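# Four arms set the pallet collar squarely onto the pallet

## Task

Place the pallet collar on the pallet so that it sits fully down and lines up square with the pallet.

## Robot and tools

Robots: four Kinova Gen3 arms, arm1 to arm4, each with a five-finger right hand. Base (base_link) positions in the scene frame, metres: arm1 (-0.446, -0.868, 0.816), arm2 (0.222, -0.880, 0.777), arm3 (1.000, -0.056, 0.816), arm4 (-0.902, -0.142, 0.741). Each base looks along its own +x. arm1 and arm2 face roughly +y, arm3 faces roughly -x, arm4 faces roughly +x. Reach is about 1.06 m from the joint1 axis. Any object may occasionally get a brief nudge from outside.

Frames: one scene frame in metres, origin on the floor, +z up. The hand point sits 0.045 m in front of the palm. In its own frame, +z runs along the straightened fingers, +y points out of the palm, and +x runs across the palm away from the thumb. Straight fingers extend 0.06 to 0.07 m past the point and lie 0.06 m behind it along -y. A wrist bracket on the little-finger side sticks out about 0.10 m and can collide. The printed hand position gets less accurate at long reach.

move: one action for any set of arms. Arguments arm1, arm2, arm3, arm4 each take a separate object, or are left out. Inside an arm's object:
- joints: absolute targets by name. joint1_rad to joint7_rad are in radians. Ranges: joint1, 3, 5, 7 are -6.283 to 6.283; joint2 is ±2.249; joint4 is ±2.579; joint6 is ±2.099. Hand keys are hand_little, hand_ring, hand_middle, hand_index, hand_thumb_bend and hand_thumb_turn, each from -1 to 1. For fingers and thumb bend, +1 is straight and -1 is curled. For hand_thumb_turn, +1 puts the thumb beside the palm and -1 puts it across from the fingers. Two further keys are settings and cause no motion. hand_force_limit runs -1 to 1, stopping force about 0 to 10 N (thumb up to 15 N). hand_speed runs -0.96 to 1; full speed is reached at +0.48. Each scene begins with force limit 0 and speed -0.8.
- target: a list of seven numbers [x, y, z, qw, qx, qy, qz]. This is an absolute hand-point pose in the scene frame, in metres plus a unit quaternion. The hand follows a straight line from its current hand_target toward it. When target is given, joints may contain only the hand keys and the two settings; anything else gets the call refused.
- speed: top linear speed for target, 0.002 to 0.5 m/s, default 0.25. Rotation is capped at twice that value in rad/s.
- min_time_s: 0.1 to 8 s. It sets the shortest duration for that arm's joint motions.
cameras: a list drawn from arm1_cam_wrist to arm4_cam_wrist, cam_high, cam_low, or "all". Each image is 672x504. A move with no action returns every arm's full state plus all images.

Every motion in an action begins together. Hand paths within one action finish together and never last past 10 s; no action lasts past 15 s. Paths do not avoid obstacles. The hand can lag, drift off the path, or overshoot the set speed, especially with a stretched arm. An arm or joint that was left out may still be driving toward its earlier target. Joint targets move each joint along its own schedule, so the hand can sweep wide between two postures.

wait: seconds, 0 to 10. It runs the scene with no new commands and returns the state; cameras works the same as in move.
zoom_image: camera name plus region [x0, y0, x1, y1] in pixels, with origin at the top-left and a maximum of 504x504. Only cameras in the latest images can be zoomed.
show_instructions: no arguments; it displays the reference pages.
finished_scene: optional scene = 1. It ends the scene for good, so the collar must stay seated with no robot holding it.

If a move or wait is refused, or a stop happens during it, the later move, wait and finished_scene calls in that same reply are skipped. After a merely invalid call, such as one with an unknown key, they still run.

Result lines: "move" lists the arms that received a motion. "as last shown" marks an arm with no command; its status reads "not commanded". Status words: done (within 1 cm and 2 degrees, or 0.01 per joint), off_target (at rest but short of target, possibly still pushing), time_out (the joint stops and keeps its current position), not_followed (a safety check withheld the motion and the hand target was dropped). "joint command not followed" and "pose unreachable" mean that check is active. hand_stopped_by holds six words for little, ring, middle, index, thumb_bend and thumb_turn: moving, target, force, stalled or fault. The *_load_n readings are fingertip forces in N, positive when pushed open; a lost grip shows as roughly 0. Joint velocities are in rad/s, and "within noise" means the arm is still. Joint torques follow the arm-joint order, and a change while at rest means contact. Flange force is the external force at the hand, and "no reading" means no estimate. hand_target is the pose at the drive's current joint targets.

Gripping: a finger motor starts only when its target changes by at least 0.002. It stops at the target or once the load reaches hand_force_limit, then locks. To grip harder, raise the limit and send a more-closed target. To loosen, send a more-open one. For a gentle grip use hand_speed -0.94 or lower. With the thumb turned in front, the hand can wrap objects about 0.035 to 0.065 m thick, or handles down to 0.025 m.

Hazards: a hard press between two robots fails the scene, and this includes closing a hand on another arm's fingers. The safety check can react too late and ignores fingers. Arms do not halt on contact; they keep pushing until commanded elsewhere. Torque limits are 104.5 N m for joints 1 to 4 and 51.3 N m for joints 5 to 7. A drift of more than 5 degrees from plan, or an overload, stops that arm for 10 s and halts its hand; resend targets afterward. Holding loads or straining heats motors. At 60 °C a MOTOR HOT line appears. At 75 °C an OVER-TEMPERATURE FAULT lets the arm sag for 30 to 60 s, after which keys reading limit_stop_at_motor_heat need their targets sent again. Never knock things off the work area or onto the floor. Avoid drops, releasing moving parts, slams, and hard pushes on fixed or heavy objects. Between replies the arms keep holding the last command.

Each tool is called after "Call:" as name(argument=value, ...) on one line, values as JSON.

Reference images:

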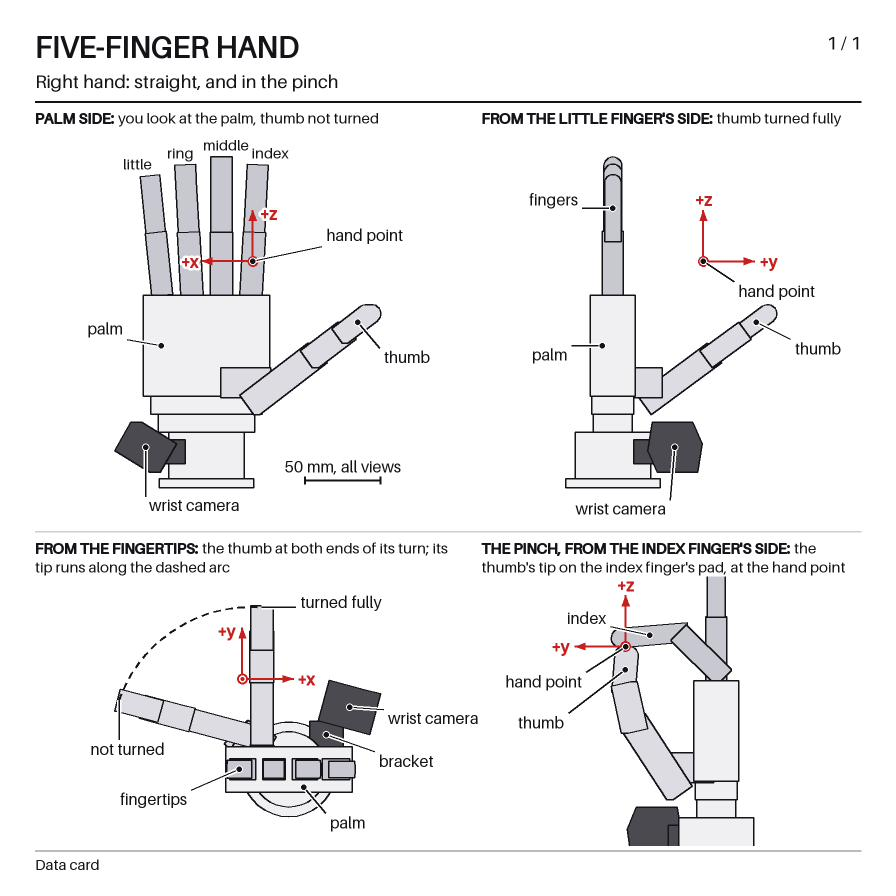

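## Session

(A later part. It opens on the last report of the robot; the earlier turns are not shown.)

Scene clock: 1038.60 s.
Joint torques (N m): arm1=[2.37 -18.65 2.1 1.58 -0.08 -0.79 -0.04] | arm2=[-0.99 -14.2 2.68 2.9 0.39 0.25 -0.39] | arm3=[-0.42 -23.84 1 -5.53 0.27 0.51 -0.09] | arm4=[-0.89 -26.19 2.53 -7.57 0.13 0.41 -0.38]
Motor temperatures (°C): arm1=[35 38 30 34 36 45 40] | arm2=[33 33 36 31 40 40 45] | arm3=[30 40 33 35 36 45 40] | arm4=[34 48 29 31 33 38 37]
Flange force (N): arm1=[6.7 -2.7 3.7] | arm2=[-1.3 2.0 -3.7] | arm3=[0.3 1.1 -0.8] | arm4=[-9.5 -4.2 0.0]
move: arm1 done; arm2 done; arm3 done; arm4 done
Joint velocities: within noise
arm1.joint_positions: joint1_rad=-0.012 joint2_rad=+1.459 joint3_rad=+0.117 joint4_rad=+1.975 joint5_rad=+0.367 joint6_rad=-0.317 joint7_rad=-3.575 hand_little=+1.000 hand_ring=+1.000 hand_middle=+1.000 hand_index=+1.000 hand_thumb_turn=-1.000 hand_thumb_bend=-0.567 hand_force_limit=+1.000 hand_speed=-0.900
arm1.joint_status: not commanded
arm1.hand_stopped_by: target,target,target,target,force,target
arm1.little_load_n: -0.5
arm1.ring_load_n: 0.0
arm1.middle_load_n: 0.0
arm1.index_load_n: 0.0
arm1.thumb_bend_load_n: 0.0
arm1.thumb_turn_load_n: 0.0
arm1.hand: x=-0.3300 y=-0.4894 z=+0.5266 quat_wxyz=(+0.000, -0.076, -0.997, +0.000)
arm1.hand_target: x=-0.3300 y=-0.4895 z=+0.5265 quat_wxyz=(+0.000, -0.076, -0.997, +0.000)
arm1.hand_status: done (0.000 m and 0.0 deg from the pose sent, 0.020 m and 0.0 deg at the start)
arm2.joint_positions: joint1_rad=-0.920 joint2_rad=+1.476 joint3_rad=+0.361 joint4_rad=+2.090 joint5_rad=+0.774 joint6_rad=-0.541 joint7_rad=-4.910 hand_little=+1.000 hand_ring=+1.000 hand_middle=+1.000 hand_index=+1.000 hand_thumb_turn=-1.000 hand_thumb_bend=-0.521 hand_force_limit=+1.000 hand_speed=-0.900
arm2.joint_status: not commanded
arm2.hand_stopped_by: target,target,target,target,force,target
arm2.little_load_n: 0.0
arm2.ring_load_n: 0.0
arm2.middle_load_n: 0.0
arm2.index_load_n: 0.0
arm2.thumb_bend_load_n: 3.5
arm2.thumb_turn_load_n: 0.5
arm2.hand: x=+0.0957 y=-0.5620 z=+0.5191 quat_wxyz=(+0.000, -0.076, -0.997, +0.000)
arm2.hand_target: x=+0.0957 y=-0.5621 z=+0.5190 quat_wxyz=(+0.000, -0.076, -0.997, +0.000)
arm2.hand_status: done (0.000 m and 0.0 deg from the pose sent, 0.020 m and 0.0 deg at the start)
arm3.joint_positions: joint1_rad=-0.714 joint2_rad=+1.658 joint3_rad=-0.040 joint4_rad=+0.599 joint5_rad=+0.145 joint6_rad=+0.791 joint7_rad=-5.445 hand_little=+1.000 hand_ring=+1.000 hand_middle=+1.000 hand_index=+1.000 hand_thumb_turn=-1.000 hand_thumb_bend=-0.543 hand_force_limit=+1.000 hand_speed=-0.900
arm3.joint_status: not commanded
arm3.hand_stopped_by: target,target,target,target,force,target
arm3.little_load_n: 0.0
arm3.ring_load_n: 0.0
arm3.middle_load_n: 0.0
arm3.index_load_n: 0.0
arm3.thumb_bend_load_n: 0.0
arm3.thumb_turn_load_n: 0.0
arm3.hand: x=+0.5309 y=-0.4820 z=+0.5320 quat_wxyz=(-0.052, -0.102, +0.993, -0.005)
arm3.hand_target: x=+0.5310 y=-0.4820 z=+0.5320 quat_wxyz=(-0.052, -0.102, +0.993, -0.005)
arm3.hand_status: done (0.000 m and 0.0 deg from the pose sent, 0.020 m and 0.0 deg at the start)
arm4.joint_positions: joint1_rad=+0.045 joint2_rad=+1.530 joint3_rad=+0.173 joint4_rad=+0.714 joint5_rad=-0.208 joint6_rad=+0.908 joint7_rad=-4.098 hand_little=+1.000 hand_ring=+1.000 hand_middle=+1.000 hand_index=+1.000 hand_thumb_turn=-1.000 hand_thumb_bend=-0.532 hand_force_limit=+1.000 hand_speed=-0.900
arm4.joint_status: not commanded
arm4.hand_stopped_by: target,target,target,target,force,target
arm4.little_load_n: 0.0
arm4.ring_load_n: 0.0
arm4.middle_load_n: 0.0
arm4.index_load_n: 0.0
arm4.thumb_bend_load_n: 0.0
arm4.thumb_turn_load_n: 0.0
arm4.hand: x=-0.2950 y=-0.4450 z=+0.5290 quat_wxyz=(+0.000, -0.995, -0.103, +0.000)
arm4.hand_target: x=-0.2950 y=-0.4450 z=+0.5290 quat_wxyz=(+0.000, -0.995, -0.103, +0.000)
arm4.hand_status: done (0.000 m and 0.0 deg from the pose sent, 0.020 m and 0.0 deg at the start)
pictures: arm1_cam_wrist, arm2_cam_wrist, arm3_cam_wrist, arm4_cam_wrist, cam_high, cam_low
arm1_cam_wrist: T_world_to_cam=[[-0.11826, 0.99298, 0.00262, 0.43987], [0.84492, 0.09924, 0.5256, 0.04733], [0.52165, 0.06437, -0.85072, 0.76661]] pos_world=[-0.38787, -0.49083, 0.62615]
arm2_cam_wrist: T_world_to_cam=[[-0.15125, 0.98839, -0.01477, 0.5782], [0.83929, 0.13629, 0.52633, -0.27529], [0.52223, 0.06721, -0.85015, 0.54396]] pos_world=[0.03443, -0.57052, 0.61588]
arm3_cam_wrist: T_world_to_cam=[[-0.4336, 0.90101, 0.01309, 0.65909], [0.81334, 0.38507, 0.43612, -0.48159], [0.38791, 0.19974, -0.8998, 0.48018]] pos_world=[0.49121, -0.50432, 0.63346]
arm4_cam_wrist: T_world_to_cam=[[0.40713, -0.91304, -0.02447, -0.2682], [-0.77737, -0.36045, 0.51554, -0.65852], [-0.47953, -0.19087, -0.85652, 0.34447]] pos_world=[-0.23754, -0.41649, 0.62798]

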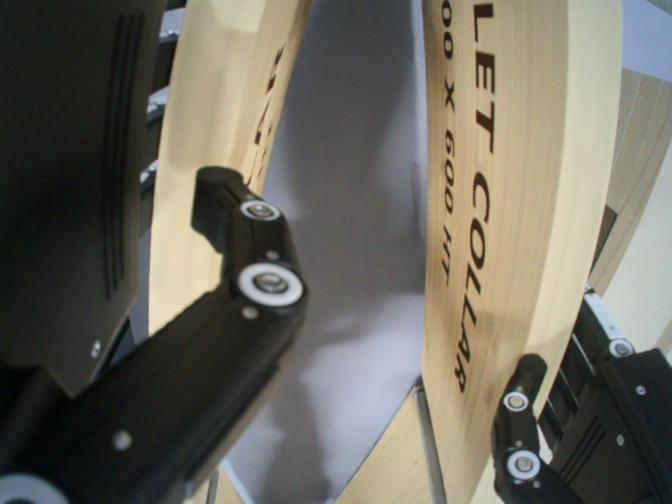

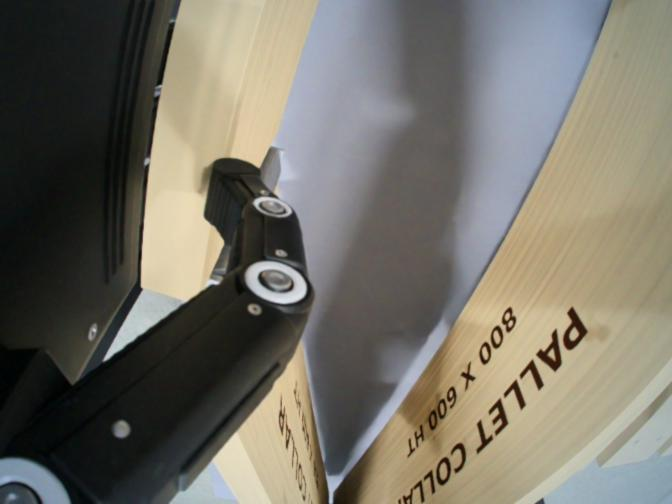

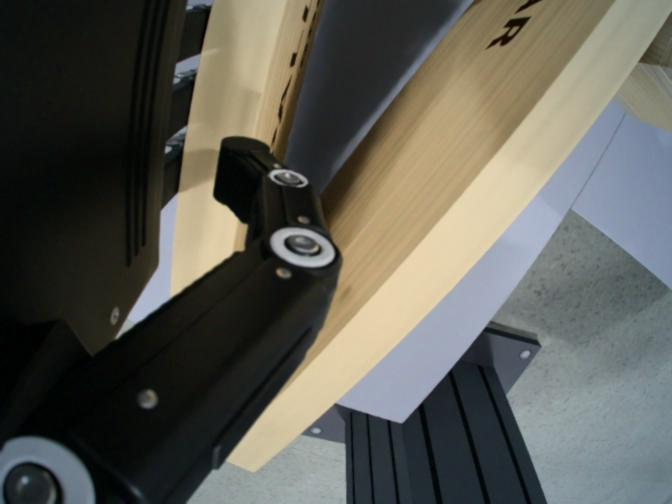

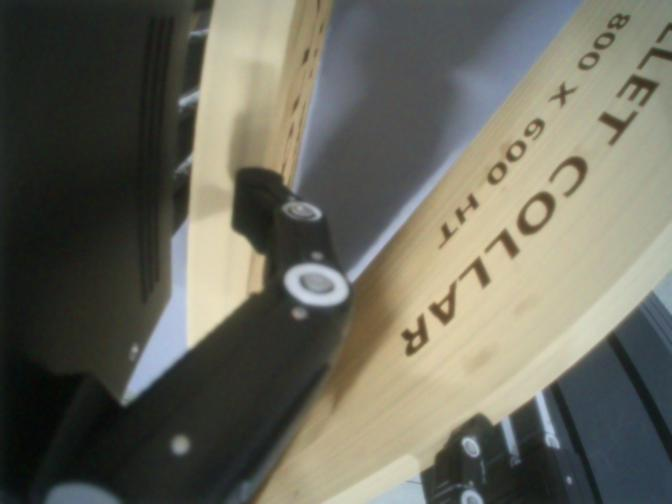

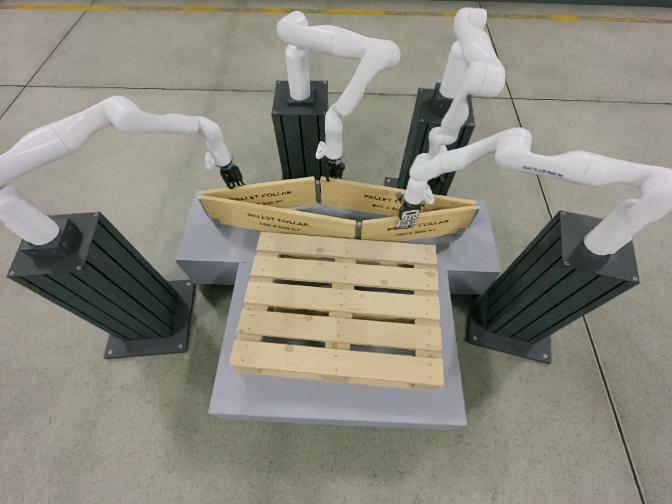

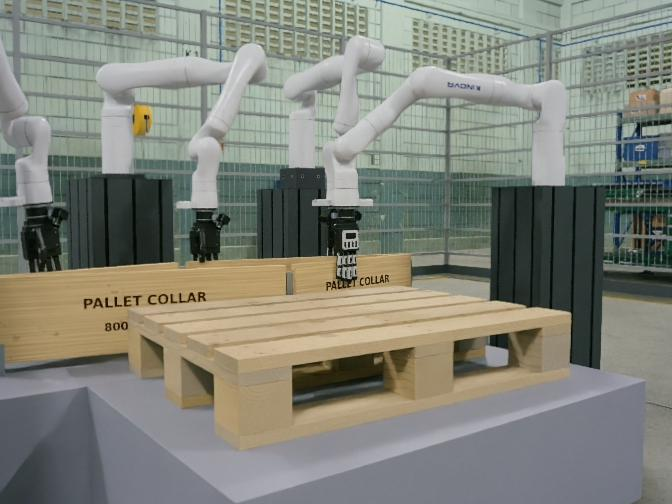

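Call:
move(arm1={"joints": {"hand_thumb_bend": -0.3, "hand_speed": -0.6}}, arm2={"joints": {"hand_thumb_bend": -0.3, "hand_speed": -0.6}}, arm3={"joints": {"hand_thumb_bend": -0.3, "hand_speed": -0.6}}, arm4={"joints": {"hand_thumb_bend": -0.3, "hand_speed": -0.6}})

Call:
move(arm1={"target": [-0.33, -0.4895, 0.5065, 0, 0.07585, 0.99712, 0], "speed": 0.04}, arm2={"target": [0.0857, -0.5607, 0.499, 0, 0.07585, 0.99712, 0], "speed": 0.04}, arm3={"target": [0.531, -0.482, 0.512, -0.05207, -0.10179, 0.99343, -0.00534], "speed": 0.04}, arm4={"target": [-0.295, -0.445, 0.507, 0, 0.9947, 0.10279, 0], "speed": 0.04}, cameras=["arm1_cam_wrist", "arm2_cam_wrist", "arm3_cam_wrist", "arm4_cam_wrist"])

Scene clock: 1169.70 s.
Joint torques (N m): arm1=[2.48 -17.88 2.06 2.57 -0.1 -0.33 -0.08] | arm2=[-0.55 -15.47 4.29 2.07 -0.12 0.37 -0.42] | arm3=[-0.93 -24.84 0.65 -6.3 0.22 0.08 -0.06] | arm4=[-0.85 -26.21 2.51 -7.57 0.07 0.38 -0.38]
Motor temperatures (°C): arm1=[34 38 29 34 36 44 40] | arm2=[33 33 36 30 39 40 45] | arm3=[30 38 33 35 36 45 40] | arm4=[34 50 29 31 33 38 37]
Flange force (N): arm1=[6.7 -1.2 4.1] | arm2=[-1.5 -0.5 -2.1] | arm3=[-0.4 2.4 -0.5] | arm4=[-9.2 -4.1 0.0]
move: arm1 done; arm2 done; arm3 done; arm4 done
Joint velocities: within noise
arm1.joint_positions: joint1_rad=-0.012 joint2_rad=+1.459 joint3_rad=+0.117 joint4_rad=+1.975 joint5_rad=+0.367 joint6_rad=-0.317 joint7_rad=-3.575 hand_little=+1.000 hand_ring=+1.000 hand_middle=+1.000 hand_index=+1.000 hand_thumb_turn=-1.000 hand_thumb_bend=-0.300 hand_force_limit=+1.000 hand_speed=-0.600
arm1.joint_status: all done
arm1.hand_stopped_by: target,target,target,target,target,target
arm1.little_load_n: 0.0
arm1.ring_load_n: 0.0
arm1.middle_load_n: 0.0
arm1.index_load_n: 0.0
arm1.thumb_bend_load_n: 0.0
arm1.thumb_turn_load_n: 0.0
arm1.hand: x=-0.3300 y=-0.4895 z=+0.5265 quat_wxyz=(+0.000, -0.076, -0.997, +0.000)
arm1.hand_target: x=-0.3300 y=-0.4895 z=+0.5265 quat_wxyz=(+0.000, -0.076, -0.997, +0.000)
arm1.hand_status: not commanded
arm2.joint_positions: joint1_rad=-0.920 joint2_rad=+1.476 joint3_rad=+0.361 joint4_rad=+2.090 joint5_rad=+0.774 joint6_rad=-0.541 joint7_rad=-4.910 hand_little=+1.000 hand_ring=+1.000 hand_middle=+1.000 hand_index=+1.000 hand_thumb_turn=-1.000 hand_thumb_bend=-0.300 hand_force_limit=+1.000 hand_speed=-0.600
arm2.joint_status: all done
arm2.hand_stopped_by: target,target,target,target,target,target
arm2.little_load_n: 0.0
arm2.ring_load_n: 0.0
arm2.middle_load_n: 0.0
arm2.index_load_n: 0.0
arm2.thumb_bend_load_n: 0.0
arm2.thumb_turn_load_n: 0.0
arm2.hand: x=+0.0957 y=-0.5621 z=+0.5190 quat_wxyz=(+0.000, -0.076, -0.997, +0.000)
arm2.hand_target: x=+0.0957 y=-0.5621 z=+0.5190 quat_wxyz=(+0.000, -0.076, -0.997, +0.000)
arm2.hand_status: not commanded
arm3.joint_positions: joint1_rad=-0.714 joint2_rad=+1.658 joint3_rad=-0.040 joint4_rad=+0.599 joint5_rad=+0.145 joint6_rad=+0.791 joint7_rad=-5.445 hand_little=+1.000 hand_ring=+1.000 hand_middle=+1.000 hand_index=+1.000 hand_thumb_turn=-1.000 hand_thumb_bend=-0.300 hand_force_limit=+1.000 hand_speed=-0.600
arm3.joint_status: all done
arm3.hand_stopped_by: target,target,target,target,target,target
arm3.little_load_n: 0.0
arm3.ring_load_n: 0.0
arm3.middle_load_n: 0.0
arm3.index_load_n: 0.0
arm3.thumb_bend_load_n: 0.0
arm3.thumb_turn_load_n: 0.0
arm3.hand: x=+0.5311 y=-0.4820 z=+0.5319 quat_wxyz=(-0.052, -0.102, +0.993, -0.005)
arm3.hand_target: x=+0.5310 y=-0.4820 z=+0.5320 quat_wxyz=(-0.052, -0.102, +0.993, -0.005)
arm3.hand_status: not commanded
arm4.joint_positions: joint1_rad=+0.045 joint2_rad=+1.530 joint3_rad=+0.173 joint4_rad=+0.714 joint5_rad=-0.208 joint6_rad=+0.908 joint7_rad=-4.098 hand_little=+1.000 hand_ring=+1.000 hand_middle=+1.000 hand_index=+1.000 hand_thumb_turn=-1.000 hand_thumb_bend=-0.300 hand_force_limit=+1.000 hand_speed=-0.600
arm4.joint_status: all done
arm4.hand_stopped_by: target,target,target,target,target,target
arm4.little_load_n: 0.0
arm4.ring_load_n: 0.0
arm4.middle_load_n: 0.0
arm4.index_load_n: 0.0
arm4.thumb_bend_load_n: 0.0
arm4.thumb_turn_load_n: 0.0
arm4.hand: x=-0.2950 y=-0.4450 z=+0.5290 quat_wxyz=(+0.000, -0.995, -0.103, +0.000)
arm4.hand_target: x=-0.2950 y=-0.4450 z=+0.5290 quat_wxyz=(+0.000, -0.995, -0.103, +0.000)
arm4.hand_status: not commanded
pictures: none

Scene clock: 1170.77 s.
Joint torques (N m): arm1=[2.47 -17.87 2.04 2.63 -0.1 -0.33 -0.1] | arm2=[-0.58 -15.73 4.22 2.04 -0.06 0.34 -0.33] | arm3=[-0.98 -24.8 0.62 -6.4 0.23 0.08 -0.02] | arm4=[-0.89 -26.18 2.5 -7.55 0.1 0.4 -0.4]
Motor temperatures (°C): arm1=[34 38 29 34 36 44 40] | arm2=[33 33 36 30 39 40 45] | arm3=[30 38 33 35 36 45 40] | arm4=[34 50 29 31 33 38 37]
Flange force (N): arm1=[6.6 -1.2 3.9] | arm2=[-1.1 -0.2 -2.0] | arm3=no reading | arm4=[-10.1 -4.5 -0.6]
move: arm1 done; arm2 done; arm3 done; arm4 done
Joint velocities: within noise
arm1.joint_positions: joint1_rad=-0.014 joint2_rad=+1.508 joint3_rad=+0.117 joint4_rad=+1.932 joint5_rad=+0.361 joint6_rad=-0.324 joint7_rad=-3.576 hand_little=+1.000 hand_ring=+1.000 hand_middle=+1.000 hand_index=+1.000 hand_thumb_turn=-1.000 hand_thumb_bend=-0.300 hand_force_limit=+1.000 hand_speed=-0.600
arm1.joint_status: not commanded
arm1.hand_stopped_by: target,target,target,target,target,target
arm1.little_load_n: 0.0
arm1.ring_load_n: 0.0
arm1.middle_load_n: 0.0
arm1.index_load_n: 0.0
arm1.thumb_bend_load_n: 0.0
arm1.thumb_turn_load_n: 0.0
arm1.hand: x=-0.3300 y=-0.4895 z=+0.5065 quat_wxyz=(+0.000, -0.076, -0.997, +0.000)
arm1.hand_target: x=-0.3300 y=-0.4895 z=+0.5065 quat_wxyz=(+0.000, -0.076, -0.997, +0.000)
arm1.hand_status: done (0.000 m and 0.0 deg from the pose sent, 0.020 m and 0.0 deg at the start)
arm2.joint_positions: joint1_rad=-0.928 joint2_rad=+1.514 joint3_rad=+0.340 joint4_rad=+2.032 joint5_rad=+0.764 joint6_rad=-0.517 joint7_rad=-4.931 hand_little=+1.000 hand_ring=+1.000 hand_middle=+1.000 hand_index=+1.000 hand_thumb_turn=-1.000 hand_thumb_bend=-0.300 hand_force_limit=+1.000 hand_speed=-0.600
arm2.joint_status: not commanded
arm2.hand_stopped_by: target,target,target,target,target,target
arm2.little_load_n: 0.0
arm2.ring_load_n: 0.0
arm2.middle_load_n: 0.0
arm2.index_load_n: 0.0
arm2.thumb_bend_load_n: 0.0
arm2.thumb_turn_load_n: 0.0
arm2.hand: x=+0.0857 y=-0.5607 z=+0.4990 quat_wxyz=(+0.000, -0.076, -0.997, +0.000)
arm2.hand_target: x=+0.0857 y=-0.5607 z=+0.4990 quat_wxyz=(+0.000, -0.076, -0.997, +0.000)
arm2.hand_status: done (0.000 m and 0.0 deg from the pose sent, 0.022 m and 0.0 deg at the start)
arm3.joint_positions: joint1_rad=-0.715 joint2_rad=+1.715 joint3_rad=-0.041 joint4_rad=+0.526 joint5_rad=+0.143 joint6_rad=+0.806 joint7_rad=-5.441 hand_little=+1.000 hand_ring=+1.000 hand_middle=+1.000 hand_index=+1.000 hand_thumb_turn=-1.000 hand_thumb_bend=-0.300 hand_force_limit=+1.000 hand_speed=-0.600
arm3.joint_status: not commanded
arm3.hand_stopped_by: target,target,target,target,target,target
arm3.little_load_n: 0.0
arm3.ring_load_n: -0.5
arm3.middle_load_n: 0.0
arm3.index_load_n: 0.0
arm3.thumb_bend_load_n: 0.0
arm3.thumb_turn_load_n: 0.0
arm3.hand: x=+0.5310 y=-0.4820 z=+0.5120 quat_wxyz=(-0.052, -0.102, +0.993, -0.005)
arm3.hand_target: x=+0.5310 y=-0.4820 z=+0.5120 quat_wxyz=(-0.052, -0.102, +0.993, -0.005)
arm3.hand_status: done (0.000 m and 0.0 deg from the pose sent, 0.020 m and 0.0 deg at the start)
arm4.joint_positions: joint1_rad=+0.048 joint2_rad=+1.581 joint3_rad=+0.173 joint4_rad=+0.666 joint5_rad=-0.209 joint6_rad=+0.905 joint7_rad=-4.103 hand_little=+1.000 hand_ring=+1.000 hand_middle=+1.000 hand_index=+1.000 hand_thumb_turn=-1.000 hand_thumb_bend=-0.300 hand_force_limit=+1.000 hand_speed=-0.600
arm4.joint_status: not commanded
arm4.hand_stopped_by: target,target,target,target,target,target
arm4.little_load_n: 0.0
arm4.ring_load_n: 0.0
arm4.middle_load_n: 0.0
arm4.index_load_n: 0.0
arm4.thumb_bend_load_n: 0.0
arm4.thumb_turn_load_n: 0.0
arm4.hand: x=-0.2950 y=-0.4450 z=+0.5070 quat_wxyz=(+0.000, -0.995, -0.103, +0.000)
arm4.hand_target: x=-0.2950 y=-0.4450 z=+0.5070 quat_wxyz=(+0.000, -0.995, -0.103, +0.000)
arm4.hand_status: done (0.000 m and 0.0 deg from the pose sent, 0.022 m and 0.0 deg at the start)
arm1_cam_wrist: T_world_to_cam=[[-0.1183, 0.99298, 0.00248, 0.43999], [0.84491, 0.09934, 0.5256, 0.05794], [0.52166, 0.06428, -0.85073, 0.74947]] pos_world=[-0.38787, -0.49083, 0.60605]
arm2_cam_wrist: T_world_to_cam=[[-0.15136, 0.98837, -0.01495, 0.57509], [0.83926, 0.13649, 0.52631, -0.25636], [0.52223, 0.06711, -0.85016, 0.53208]] pos_world=[0.02433, -0.56912, 0.59588]
arm3_cam_wrist: T_world_to_cam=[[-0.43369, 0.90097, 0.01299, 0.65948], [0.81323, 0.38517, 0.43623, -0.47287], [0.38803, 0.19975, -0.89974, 0.46196]] pos_world=[0.49131, -0.50432, 0.61336]
arm4_cam_wrist: T_world_to_cam=[[0.40713, -0.91304, -0.02447, -0.26874], [-0.77737, -0.36045, 0.51554, -0.64718], [-0.47953, -0.19087, -0.85652, 0.32563]] pos_world=[-0.23754, -0.41649, 0.60598]

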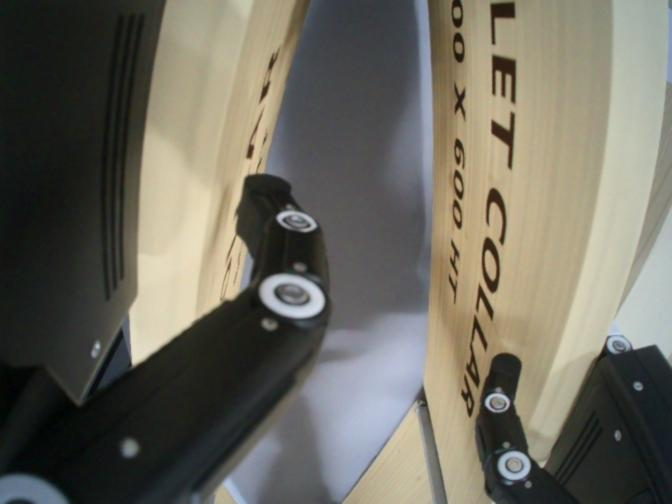

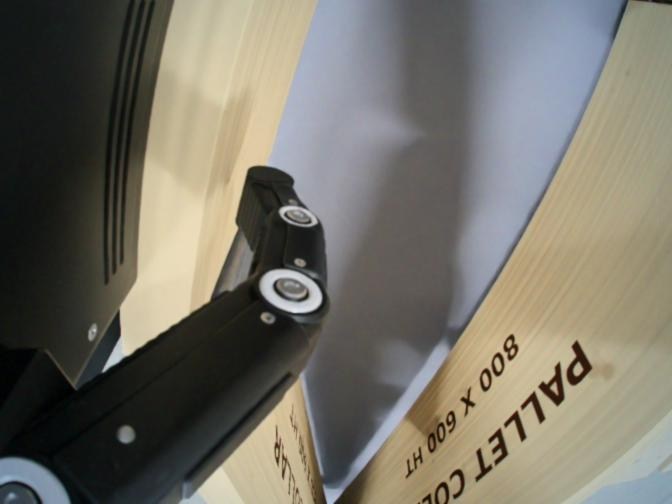

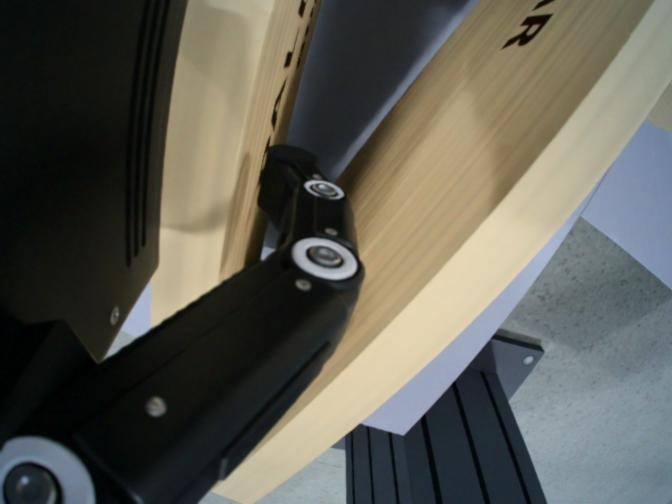

